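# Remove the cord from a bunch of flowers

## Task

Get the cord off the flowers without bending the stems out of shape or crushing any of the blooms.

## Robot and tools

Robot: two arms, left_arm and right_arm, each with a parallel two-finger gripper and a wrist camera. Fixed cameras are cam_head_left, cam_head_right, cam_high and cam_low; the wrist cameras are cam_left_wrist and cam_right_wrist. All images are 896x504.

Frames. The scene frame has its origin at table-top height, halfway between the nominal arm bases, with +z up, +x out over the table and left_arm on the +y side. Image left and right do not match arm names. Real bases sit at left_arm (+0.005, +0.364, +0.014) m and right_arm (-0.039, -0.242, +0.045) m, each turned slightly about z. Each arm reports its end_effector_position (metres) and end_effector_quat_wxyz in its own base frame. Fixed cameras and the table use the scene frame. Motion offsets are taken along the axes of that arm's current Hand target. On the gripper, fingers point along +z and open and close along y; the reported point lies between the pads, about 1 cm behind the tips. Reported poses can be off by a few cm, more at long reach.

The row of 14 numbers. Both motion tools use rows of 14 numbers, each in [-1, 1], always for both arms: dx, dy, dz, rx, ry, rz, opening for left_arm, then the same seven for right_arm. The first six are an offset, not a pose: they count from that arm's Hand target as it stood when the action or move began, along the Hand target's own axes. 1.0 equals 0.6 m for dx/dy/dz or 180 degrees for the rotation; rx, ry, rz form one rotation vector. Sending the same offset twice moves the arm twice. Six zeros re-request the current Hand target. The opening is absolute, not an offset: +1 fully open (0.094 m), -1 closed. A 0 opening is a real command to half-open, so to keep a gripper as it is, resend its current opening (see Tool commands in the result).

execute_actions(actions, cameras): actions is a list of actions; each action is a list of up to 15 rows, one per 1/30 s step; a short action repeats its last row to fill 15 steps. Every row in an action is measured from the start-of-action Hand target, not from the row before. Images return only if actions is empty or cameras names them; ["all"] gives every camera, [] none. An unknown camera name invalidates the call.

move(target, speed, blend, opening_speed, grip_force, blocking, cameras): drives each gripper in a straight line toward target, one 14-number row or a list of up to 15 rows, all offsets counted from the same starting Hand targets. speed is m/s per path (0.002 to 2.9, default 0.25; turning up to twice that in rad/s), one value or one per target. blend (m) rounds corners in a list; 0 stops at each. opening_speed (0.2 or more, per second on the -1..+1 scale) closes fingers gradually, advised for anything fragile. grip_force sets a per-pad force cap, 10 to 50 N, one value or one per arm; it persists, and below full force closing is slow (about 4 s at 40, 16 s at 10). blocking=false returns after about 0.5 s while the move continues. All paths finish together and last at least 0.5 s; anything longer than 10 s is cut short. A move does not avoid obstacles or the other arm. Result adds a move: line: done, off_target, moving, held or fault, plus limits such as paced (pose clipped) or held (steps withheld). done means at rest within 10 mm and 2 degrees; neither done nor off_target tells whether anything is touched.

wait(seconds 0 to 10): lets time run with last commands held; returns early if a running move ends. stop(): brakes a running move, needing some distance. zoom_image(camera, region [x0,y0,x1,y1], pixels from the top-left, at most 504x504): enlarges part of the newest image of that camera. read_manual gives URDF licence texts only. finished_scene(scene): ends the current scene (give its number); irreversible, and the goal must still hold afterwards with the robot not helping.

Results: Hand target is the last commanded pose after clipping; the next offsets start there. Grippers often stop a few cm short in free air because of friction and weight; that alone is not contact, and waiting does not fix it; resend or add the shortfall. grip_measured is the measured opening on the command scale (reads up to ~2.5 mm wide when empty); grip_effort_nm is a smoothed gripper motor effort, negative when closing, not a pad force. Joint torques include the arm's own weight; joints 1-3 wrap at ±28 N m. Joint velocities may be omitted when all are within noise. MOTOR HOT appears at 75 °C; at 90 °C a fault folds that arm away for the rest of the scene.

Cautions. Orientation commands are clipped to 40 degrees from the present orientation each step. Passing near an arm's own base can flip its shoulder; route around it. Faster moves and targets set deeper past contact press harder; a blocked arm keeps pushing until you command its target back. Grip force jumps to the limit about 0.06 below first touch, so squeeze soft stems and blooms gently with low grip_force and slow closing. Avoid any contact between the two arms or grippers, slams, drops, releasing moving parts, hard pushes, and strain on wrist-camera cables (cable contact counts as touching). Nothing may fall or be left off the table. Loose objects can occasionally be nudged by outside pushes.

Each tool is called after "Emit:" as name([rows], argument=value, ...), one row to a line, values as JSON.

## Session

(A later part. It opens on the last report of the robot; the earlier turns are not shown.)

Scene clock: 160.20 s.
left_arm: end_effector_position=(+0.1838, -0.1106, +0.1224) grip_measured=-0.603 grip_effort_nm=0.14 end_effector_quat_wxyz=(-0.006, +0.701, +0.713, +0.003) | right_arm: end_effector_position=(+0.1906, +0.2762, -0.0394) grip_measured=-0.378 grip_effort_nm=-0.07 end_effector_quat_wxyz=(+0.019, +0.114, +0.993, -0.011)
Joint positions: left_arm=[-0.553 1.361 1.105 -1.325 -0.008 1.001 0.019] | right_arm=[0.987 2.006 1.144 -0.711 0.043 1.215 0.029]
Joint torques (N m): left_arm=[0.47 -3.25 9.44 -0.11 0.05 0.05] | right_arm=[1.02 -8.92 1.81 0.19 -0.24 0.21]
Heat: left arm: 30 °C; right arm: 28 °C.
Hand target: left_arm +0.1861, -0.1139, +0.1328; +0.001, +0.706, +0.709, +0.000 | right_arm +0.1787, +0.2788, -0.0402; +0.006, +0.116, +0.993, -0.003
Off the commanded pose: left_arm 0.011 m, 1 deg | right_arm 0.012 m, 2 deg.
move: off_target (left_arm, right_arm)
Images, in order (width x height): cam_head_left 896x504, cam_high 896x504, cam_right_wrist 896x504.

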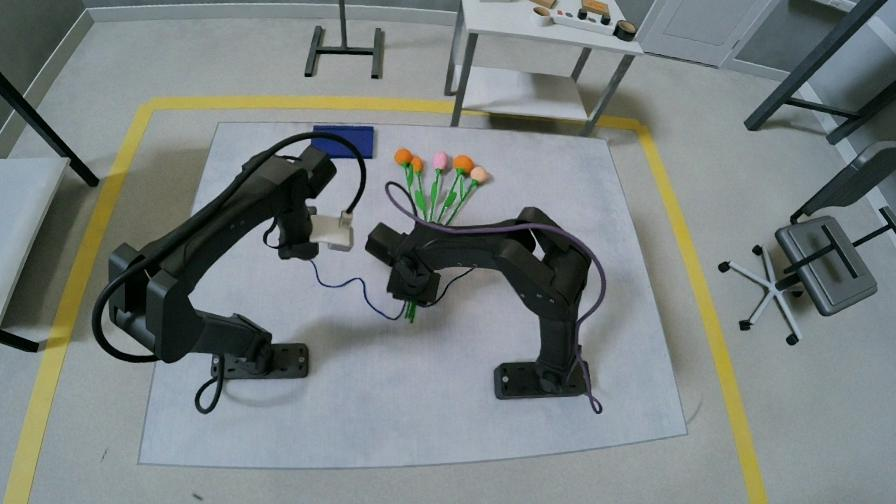

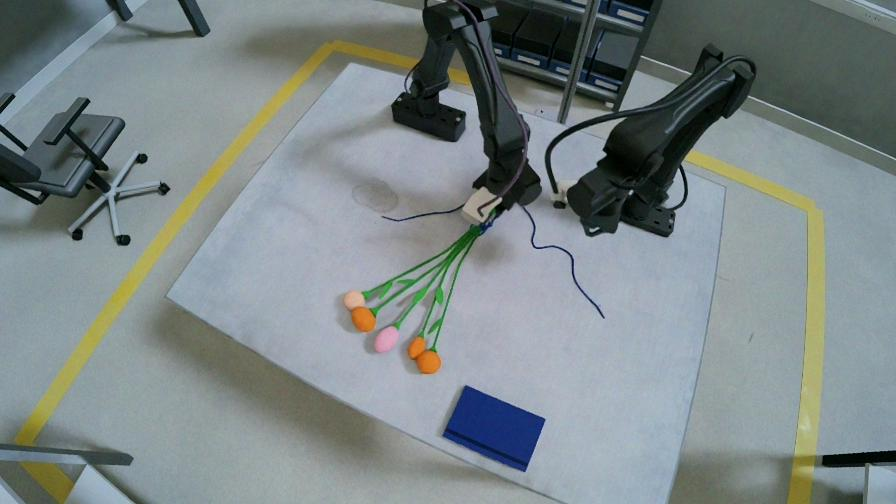

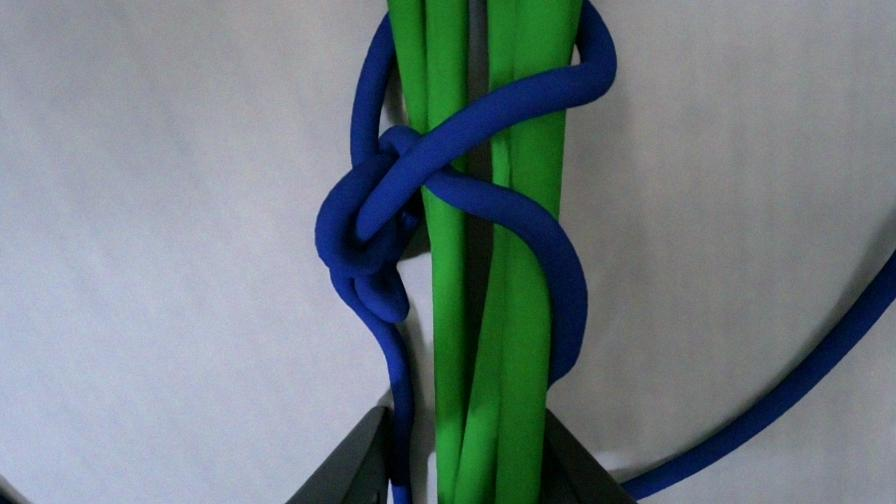

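Emit:
move([
  [0,0,0,0,0,0,-0.6,0,0,-0.09,0,0,0,-0.05],
  [0,0,0,0,0,0,-0.6,-0.187,-0.009,-0.09,0,0,0,-0.05],
  [0,0,0,0,0,0,-0.6,-0.187,-0.009,0.003,0,0,0,-0.05],
  [0,0,0,0,0,0,-0.6,-0.187,-0.009,0.003,0,0,0,-0.4],
], blend=[0.01,0.01,0,0], cameras=["cam_right_wrist","cam_head_left"], speed=0.12)

Scene clock: 164.47 s.
left_arm: end_effector_position=(+0.1838, -0.1106, +0.1224) grip_measured=-0.603 grip_effort_nm=0.14 end_effector_quat_wxyz=(-0.006, +0.701, +0.713, +0.003) | right_arm: end_effector_position=(+0.2877, +0.2454, -0.0344) grip_measured=-0.398 grip_effort_nm=-0.07 end_effector_quat_wxyz=(+0.006, +0.119, +0.993, -0.006)
Joint positions: left_arm=[-0.553 1.361 1.105 -1.325 -0.008 1.001 0.019] | right_arm=[0.711 2.13 1.366 -0.807 0.016 0.949 0.028]
Joint torques (N m): left_arm=[0.49 -3.23 9.51 -0.1 0.04 0.07] | right_arm=[-0.08 -8.34 2.85 0.34 -0.08 -0.05]
Heat: left arm: 30 °C; right arm: 28 °C.
Hand target: left_arm +0.1861, -0.1139, +0.1328; +0.001, +0.706, +0.709, +0.000 | right_arm +0.2866, +0.2477, -0.0405; +0.006, +0.116, +0.993, -0.003
Off the commanded pose: left_arm 0.011 m, 1 deg | right_arm 0.007 m, 0 deg.
move: off_target (left_arm)
Images, in order (width x height): cam_head_left 896x504, cam_right_wrist 896x504.

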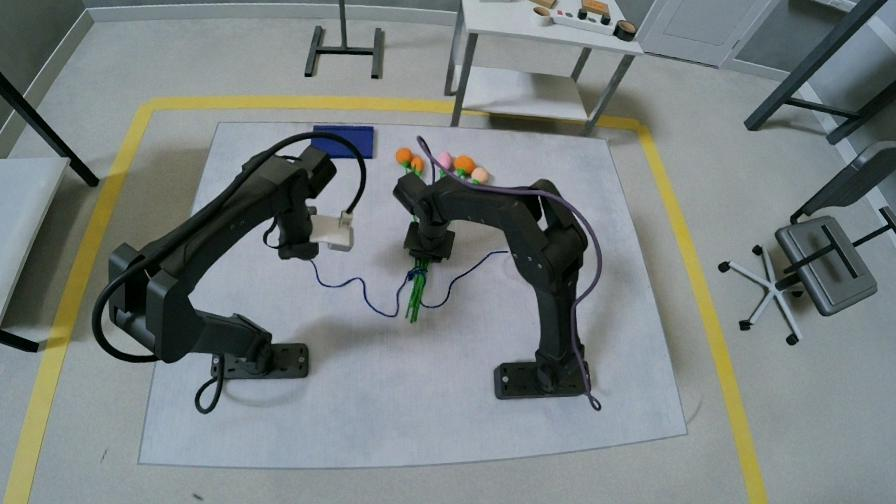

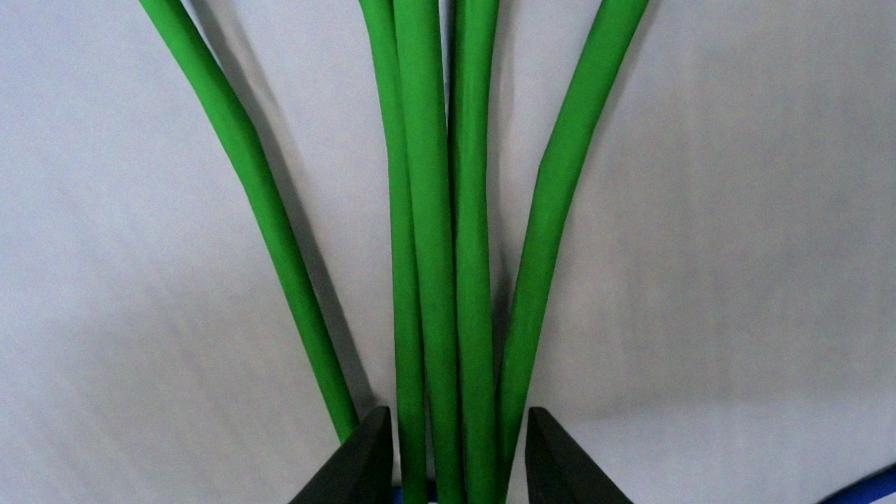

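Emit:
move([
  [0,0,0,0,0,0,-0.6,0,0,0,0,0,0,0.0],
  [0,0,0,0,0,0,-0.6,0,0,-0.07,0,0,0,0.0],
  [0,0,0,0,0,0,-0.6,0,0.009,-0.07,0,0,0,0.0],
  [0,0,0,0,0,0,-0.6,0,0.009,0.003,0,0,0,0.1],
  [0,0,0,0,0,0,-0.6,0,0.009,0.003,0,0,0,-0.17],
], cameras=["cam_right_wrist"], speed=0.12)

Scene clock: 171.07 s.
left_arm: end_effector_position=(+0.1838, -0.1106, +0.1224) grip_measured=-0.603 grip_effort_nm=0.14 end_effector_quat_wxyz=(-0.006, +0.701, +0.713, +0.003) | right_arm: end_effector_position=(+0.2901, +0.2539, -0.0332) grip_measured=-0.168 grip_effort_nm=-0.07 end_effector_quat_wxyz=(+0.007, +0.114, +0.993, +0.002)
Joint positions: left_arm=[-0.553 1.361 1.105 -1.325 -0.008 1.001 0.019] | right_arm=[0.72 2.141 1.389 -0.806 0.008 0.948 0.039]
Joint velocities: left_arm=[within noise] | right_arm=[-0.002 0.007 -0.002 0.037 0.007 -0.154 -0.001]
Joint torques (N m): left_arm=[0.46 -3.25 9.46 -0.11 0.03 0.05] | right_arm=[0.35 -8.02 2.81 0.28 0 0.04]
Heat: left arm: 30 °C; right arm: 28 °C.
Hand target: left_arm +0.1861, -0.1139, +0.1328; +0.001, +0.706, +0.709, +0.000 | right_arm +0.2879, +0.2530, -0.0423; +0.006, +0.116, +0.993, -0.003
Off the commanded pose: left_arm 0.011 m, 1 deg | right_arm 0.009 m, 1 deg.
move: off_target (left_arm)
Images, in order (width x height): cam_right_wrist 896x504.

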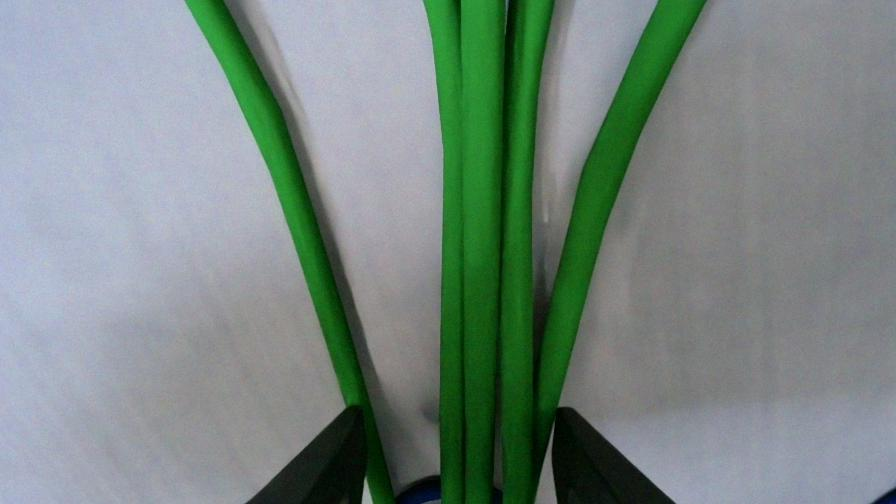

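Emit:
move([
  [0,0,0,0,0,0,-0.6,0.045,0,0.0,0,0,0,-0.17],
  [0,0,0,0,0,0,-0.6,0.07,0,0.0,0,0,0,-0.37],
  [0,0,0,0,0,0,-0.6,0.09,0,0,0,0,0,-0.46],
  [0,0,0,0,0,0,-0.6,0.15,0,0,0,0,0,-0.46],
], cameras=["cam_right_wrist","cam_head_left"], speed=0.06)

Emit:
zoom_image(camera="cam_head_left", region=[360, 230, 480, 340])

Scene clock: 177.73 s.
left_arm: end_effector_position=(+0.1838, -0.1106, +0.1224) grip_measured=-0.603 grip_effort_nm=0.14 end_effector_quat_wxyz=(-0.006, +0.701, +0.713, +0.003) | right_arm: end_effector_position=(+0.2178, +0.2727, -0.0396) grip_measured=-0.458 grip_effort_nm=-0.07 end_effector_quat_wxyz=(+0.027, +0.117, +0.993, -0.004)
Joint positions: left_arm=[-0.553 1.361 1.105 -1.325 -0.008 1.001 0.019] | right_arm=[0.92 2.031 1.181 -0.7 0.049 1.153 0.025]
Joint torques (N m): left_arm=[0.43 -3.25 9.57 -0.11 0.05 0.02] | right_arm=[1.37 -8.73 1.68 0.12 -0.29 0.18]
Heat: left arm: 30 °C; right arm: 28 °C.
Hand target: left_arm +0.1861, -0.1139, +0.1328; +0.001, +0.706, +0.709, +0.000 | right_arm +0.2003, +0.2736, -0.0435; +0.006, +0.116, +0.993, -0.003
Off the commanded pose: left_arm 0.011 m, 1 deg | right_arm 0.018 m, 2 deg.
move: off_target (left_arm, right_arm); target 2's new opening was sent with right_arm's hand 0.017 m and 2 deg from that target; target 3's new opening was sent with right_arm's hand 0.018 m and 2 deg from that target
Images, in order (width x height): cam_head_left 896x504, cam_right_wrist 896x504.

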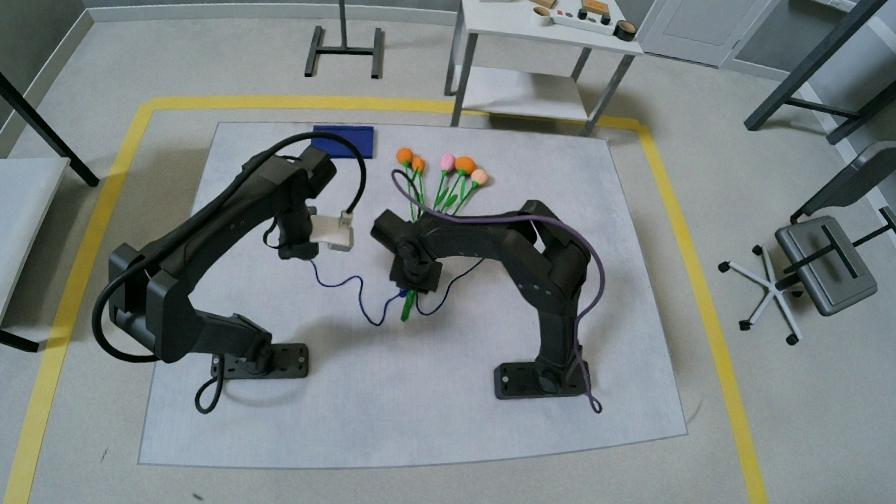

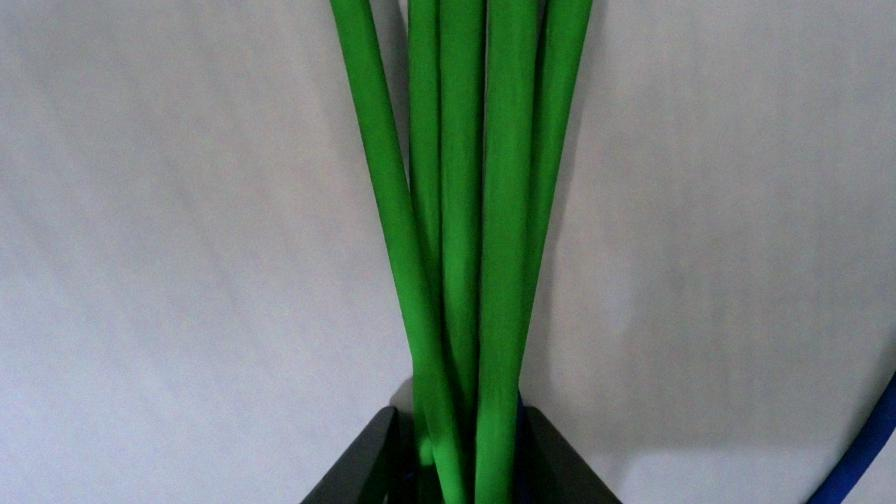

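Scaled by 4.200 from the camera's 896x504 image, which has a finer 1280x720 frame.

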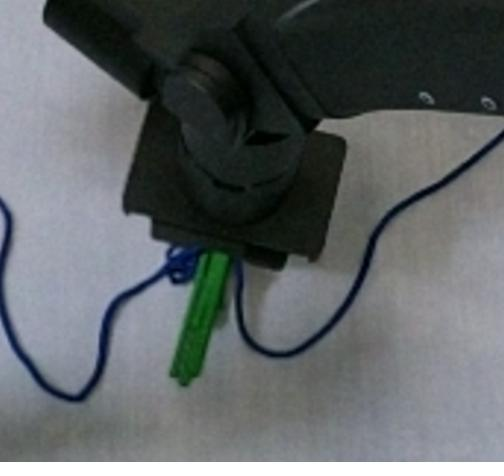

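Emit:
move(target=[0,0,0,0,0,0,-0.6,0.1,0,-0.003,0,0,0,-0.46], cameras=["cam_right_wrist","cam_head_left","cam_high"], speed=0.06)

Emit:
zoom_image(camera="cam_head_left", region=[360, 250, 480, 360])

Scene clock: 179.77 s.
left_arm: end_effector_position=(+0.1838, -0.1106, +0.1224) grip_measured=-0.603 grip_effort_nm=0.14 end_effector_quat_wxyz=(-0.006, +0.701, +0.713, +0.003) | right_arm: end_effector_position=(+0.1570, +0.2876, -0.0393) grip_measured=-0.458 grip_effort_nm=-0.07 end_effector_quat_wxyz=(+0.025, +0.114, +0.993, -0.006)
Joint positions: left_arm=[-0.553 1.361 1.105 -1.325 -0.008 1.001 0.019] | right_arm=[1.096 1.974 1.095 -0.685 0.051 1.325 0.025]
Joint torques (N m): left_arm=[0.5 -3.22 9.58 -0.1 0.05 0.07] | right_arm=[1.18 -8.24 1.58 0.18 -0.32 0.19]
Heat: left arm: 30 °C; right arm: 28 °C.
Hand target: left_arm +0.1861, -0.1139, +0.1328; +0.001, +0.706, +0.709, +0.000 | right_arm +0.1419, +0.2874, -0.0424; +0.006, +0.116, +0.993, -0.003
Off the commanded pose: left_arm 0.011 m, 1 deg | right_arm 0.015 m, 2 deg.
move: off_target (left_arm, right_arm)
Images, in order (width x height): cam_head_left 896x504, cam_high 896x504, cam_right_wrist 896x504.

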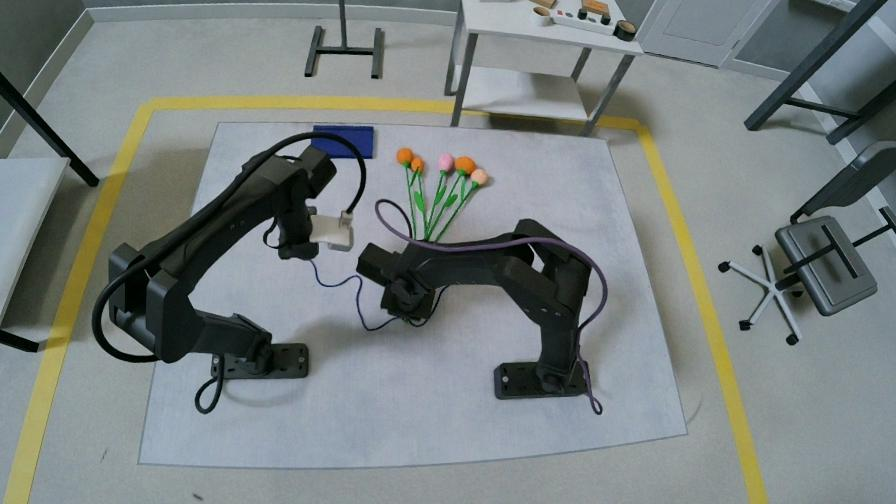

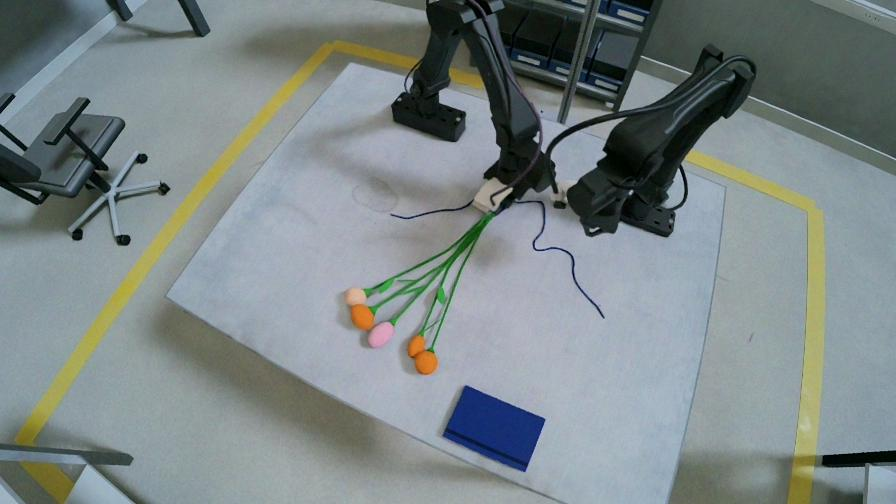

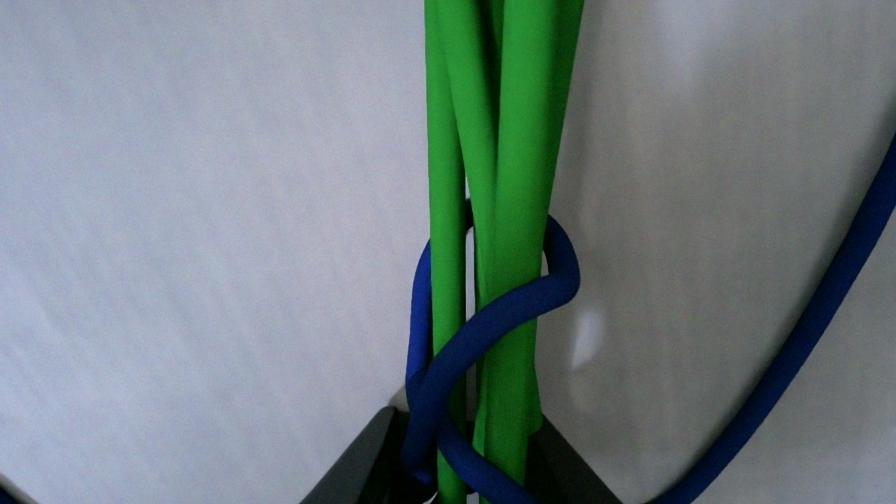

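Scaled by 4.200 from the camera's 896x504 image, which has a finer 1280x720 frame.

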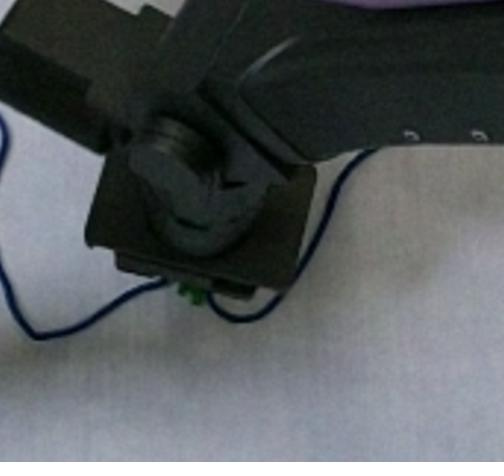

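Emit:
move([
  [0,0,0,0,0,0,-0.6,0,0,-0.09,0,0,0,-0.2],
  [0,0,0,0,0,0,-0.6,-0.14,-0.01,-0.09,0,0,0,-0.2],
  [0,0,0,0,0,0,-0.6,-0.14,-0.01,0.006,0,0,0,-0.2],
  [0,0,0,0,0,0,-0.6,-0.14,-0.01,0.006,0,0,0,-0.4],
], blend=[0.01,0.01,0,0], cameras=["cam_right_wrist"], speed=0.12)

Scene clock: 183.63 s.
left_arm: end_effector_position=(+0.1838, -0.1106, +0.1224) grip_measured=-0.603 grip_effort_nm=0.14 end_effector_quat_wxyz=(-0.006, +0.701, +0.713, +0.003) | right_arm: end_effector_position=(+0.2186, +0.2628, -0.0395) grip_measured=-0.398 grip_effort_nm=-0.08 end_effector_quat_wxyz=(+0.001, +0.113, +0.994, -0.006)
Joint positions: left_arm=[-0.553 1.361 1.105 -1.325 -0.008 1.001 0.019] | right_arm=[0.878 2.031 1.182 -0.731 0.008 1.104 0.028]
Joint torques (N m): left_arm=[0.47 -3.18 9.5 -0.1 0.04 0.05] | right_arm=[-0.21 -7.28 2.63 0.34 0.01 -0.06]
Heat: left arm: 30 °C; right arm: 28 °C.
Hand target: left_arm +0.1861, -0.1139, +0.1328; +0.001, +0.706, +0.709, +0.000 | right_arm +0.2223, +0.2623, -0.0449; +0.006, +0.116, +0.993, -0.003
Off the commanded pose: left_arm 0.011 m, 1 deg | right_arm 0.007 m, 1 deg.
move: off_target (left_arm)
Images, in order (width x height): cam_right_wrist 896x504.

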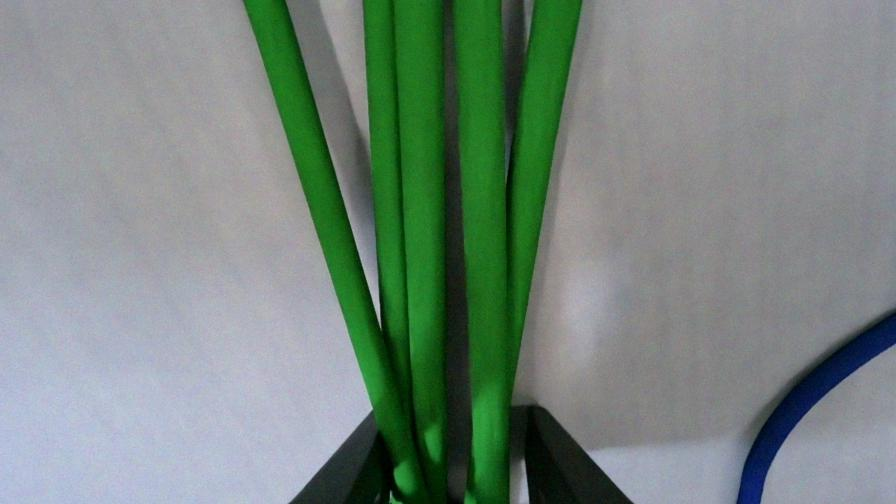

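Emit:
move([
  [0,0,0,0,0,0,-0.6,0.03,0.004,0.0,0,0,0,-0.44],
  [0,0,0,0,0,0,-0.6,0.06,0.004,0,0,0,0,-0.5],
  [0,0,0,0,0,0,-0.6,0.22,0.004,0,0,0,0,-0.5],
], cameras=["cam_right_wrist","cam_head_left","cam_high"], speed=0.06)

Emit:
zoom_image(camera="cam_head_left", region=[360, 270, 480, 380])

Scene clock: 189.13 s.
left_arm: end_effector_position=(+0.1838, -0.1106, +0.1224) grip_measured=-0.603 grip_effort_nm=0.14 end_effector_quat_wxyz=(-0.006, +0.701, +0.713, +0.003) | right_arm: end_effector_position=(+0.1118, +0.2955, -0.0396) grip_measured=-0.498 grip_effort_nm=-0.07 end_effector_quat_wxyz=(+0.030, +0.116, +0.993, -0.005)
Joint positions: left_arm=[-0.553 1.361 1.105 -1.325 -0.008 1.001 0.019] | right_arm=[1.24 1.94 1.043 -0.669 0.06 1.472 0.024]
Joint torques (N m): left_arm=[0.47 -3.36 9.44 -0.1 0.04 0.05] | right_arm=[1.65 -7.09 1.35 0.3 -0.4 0.24]
Heat: left arm: 30 °C; right arm: 28 °C.
Hand target: left_arm +0.1861, -0.1139, +0.1328; +0.001, +0.706, +0.709, +0.000 | right_arm +0.0944, +0.2949, -0.0466; +0.006, +0.116, +0.993, -0.003
Off the commanded pose: left_arm 0.011 m, 1 deg | right_arm 0.019 m, 3 deg.
move: off_target (left_arm, right_arm); target 2's new opening was sent with right_arm's hand 0.017 m and 2 deg from that target
Images, in order (width x height): cam_head_left 896x504, cam_high 896x504, cam_right_wrist 896x504.

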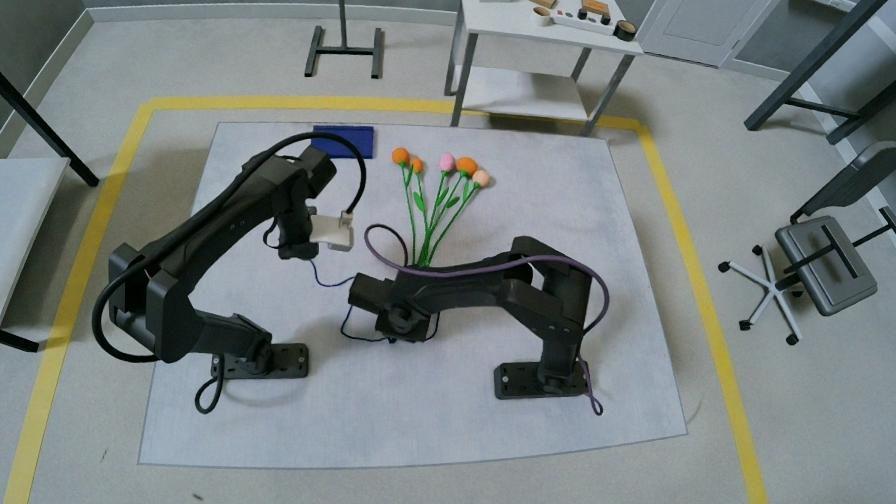

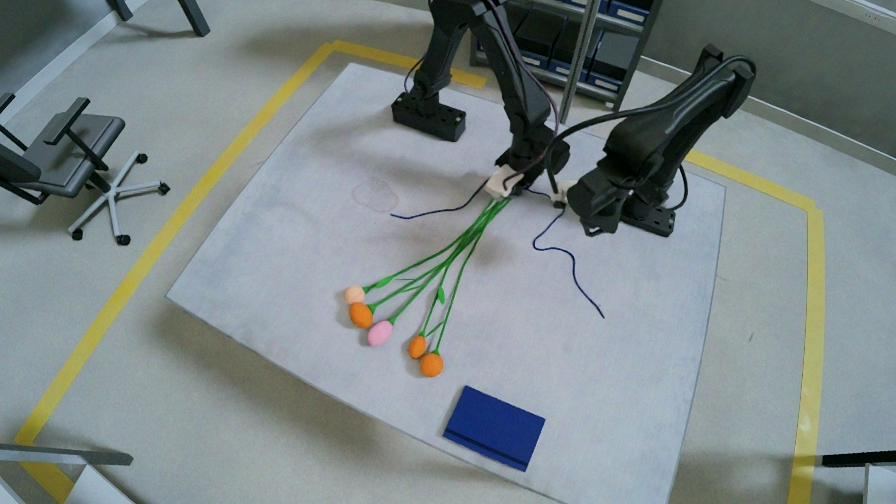

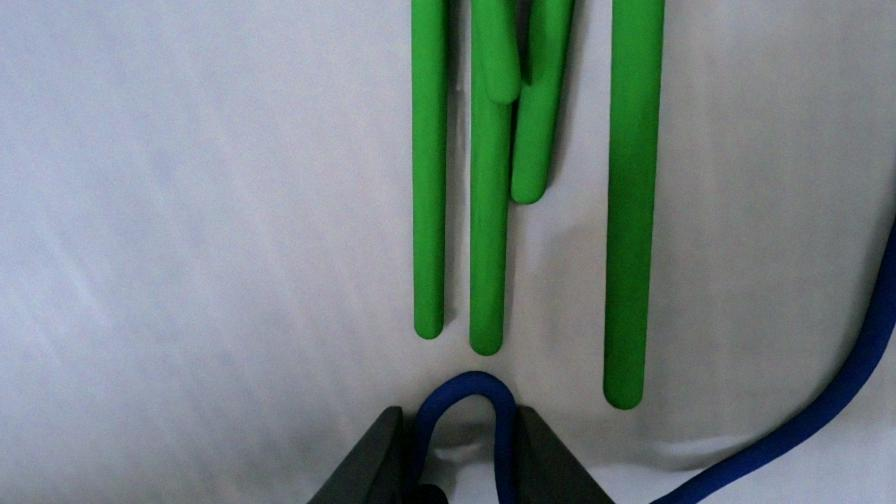

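Scaled by 4.200 from the camera's 896x504 image, which has a finer 1280x720 frame.

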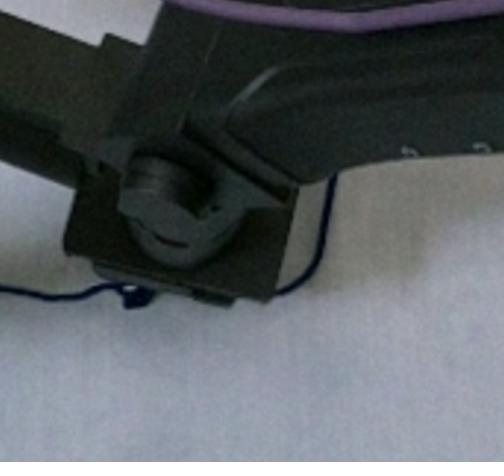

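Emit:
move([
  [0,0,0,0,0,0,-0.6,-0.01,0,0.0,0,0,0,-1],
  [0,0,0,0,0,0,-0.6,0.09,0,-0.01,0,0,0,-1],
  [0,0,0,0,0,0,-0.6,0.09,0,-0.005,0,0,0,-0.5],
  [0,0,0,0,0,0,-0.6,0.09,0,-0.2,0,0,0,-0.5],
], cameras=["all"], speed=0.08)

Emit:
zoom_image(camera="cam_high", region=[320, 150, 620, 400])

Scene clock: 200.23 s.
left_arm: end_effector_position=(+0.1838, -0.1106, +0.1224) grip_measured=-0.603 grip_effort_nm=0.14 end_effector_quat_wxyz=(-0.006, +0.701, +0.713, +0.003) | right_arm: end_effector_position=(+0.0405, +0.2977, +0.0542) grip_measured=-0.502 grip_effort_nm=0.11 end_effector_quat_wxyz=(+0.008, +0.107, +0.994, -0.030)
Joint positions: left_arm=[-0.553 1.361 1.105 -1.325 -0.008 1.001 0.019] | right_arm=[1.443 1.778 1.245 -1.099 0.017 1.658 0.023]
Joint torques (N m): left_arm=[0.5 -3.28 9.51 -0.1 0.05 0.05] | right_arm=[0.5 -9.39 7.15 -0.13 -0.1 0.17]
Heat: left arm: 30 °C; right arm: 27 °C.
Hand target: left_arm +0.1861, -0.1139, +0.1328; +0.001, +0.706, +0.709, +0.000 | right_arm +0.0405, +0.3082, +0.0727; +0.006, +0.116, +0.993, -0.003
Off the commanded pose: left_arm 0.011 m, 1 deg | right_arm 0.021 m, 3 deg.
move: off_target (left_arm, right_arm); target 3's new opening was sent with right_arm's hand 0.015 m and 2 deg from that target

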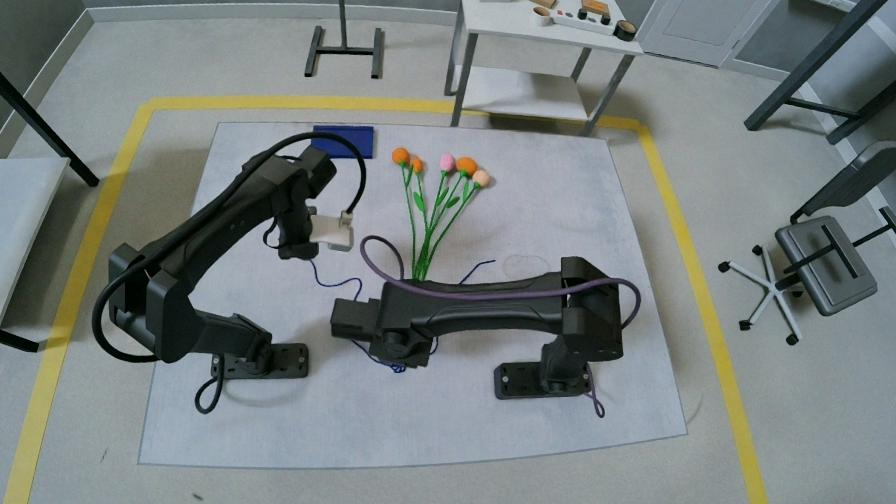

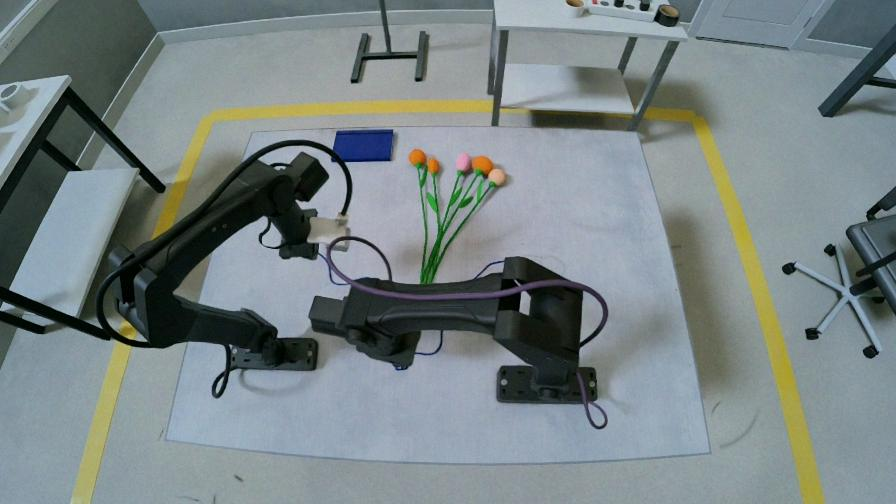

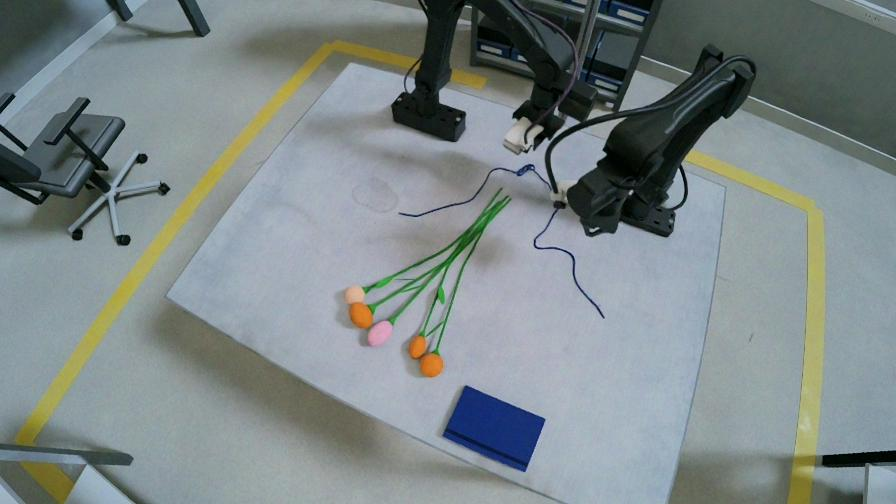

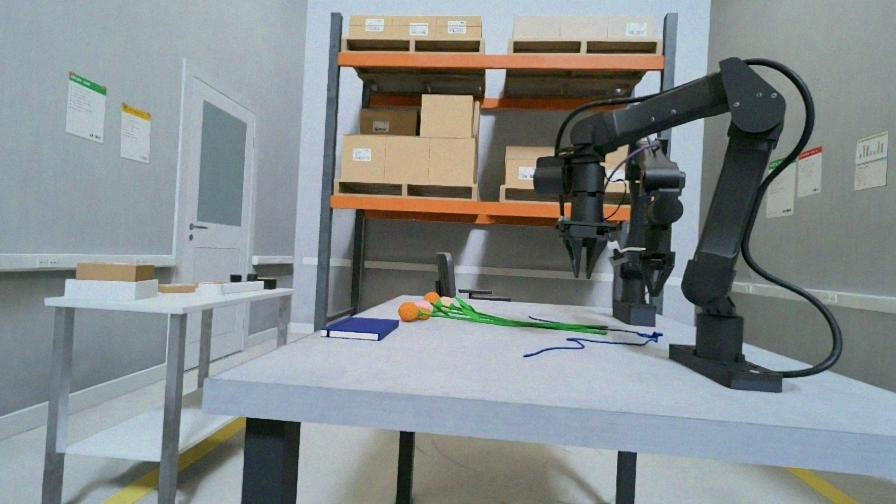

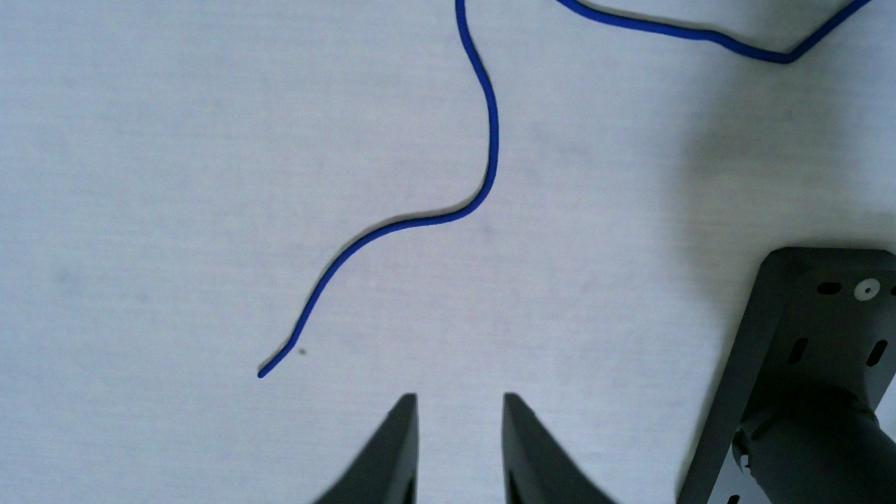

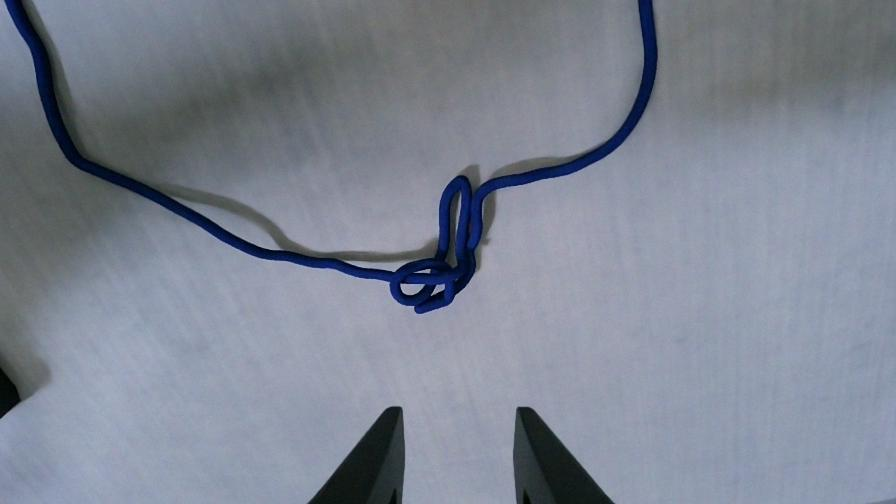

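Scaled by 1.680 from the camera's 896x504 image, which has a finer 1280x720 frame.

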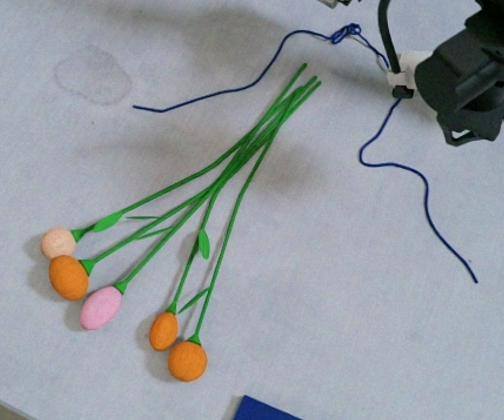

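Emit:
finished_scene(scene=1)

The scene is finished: the task was done.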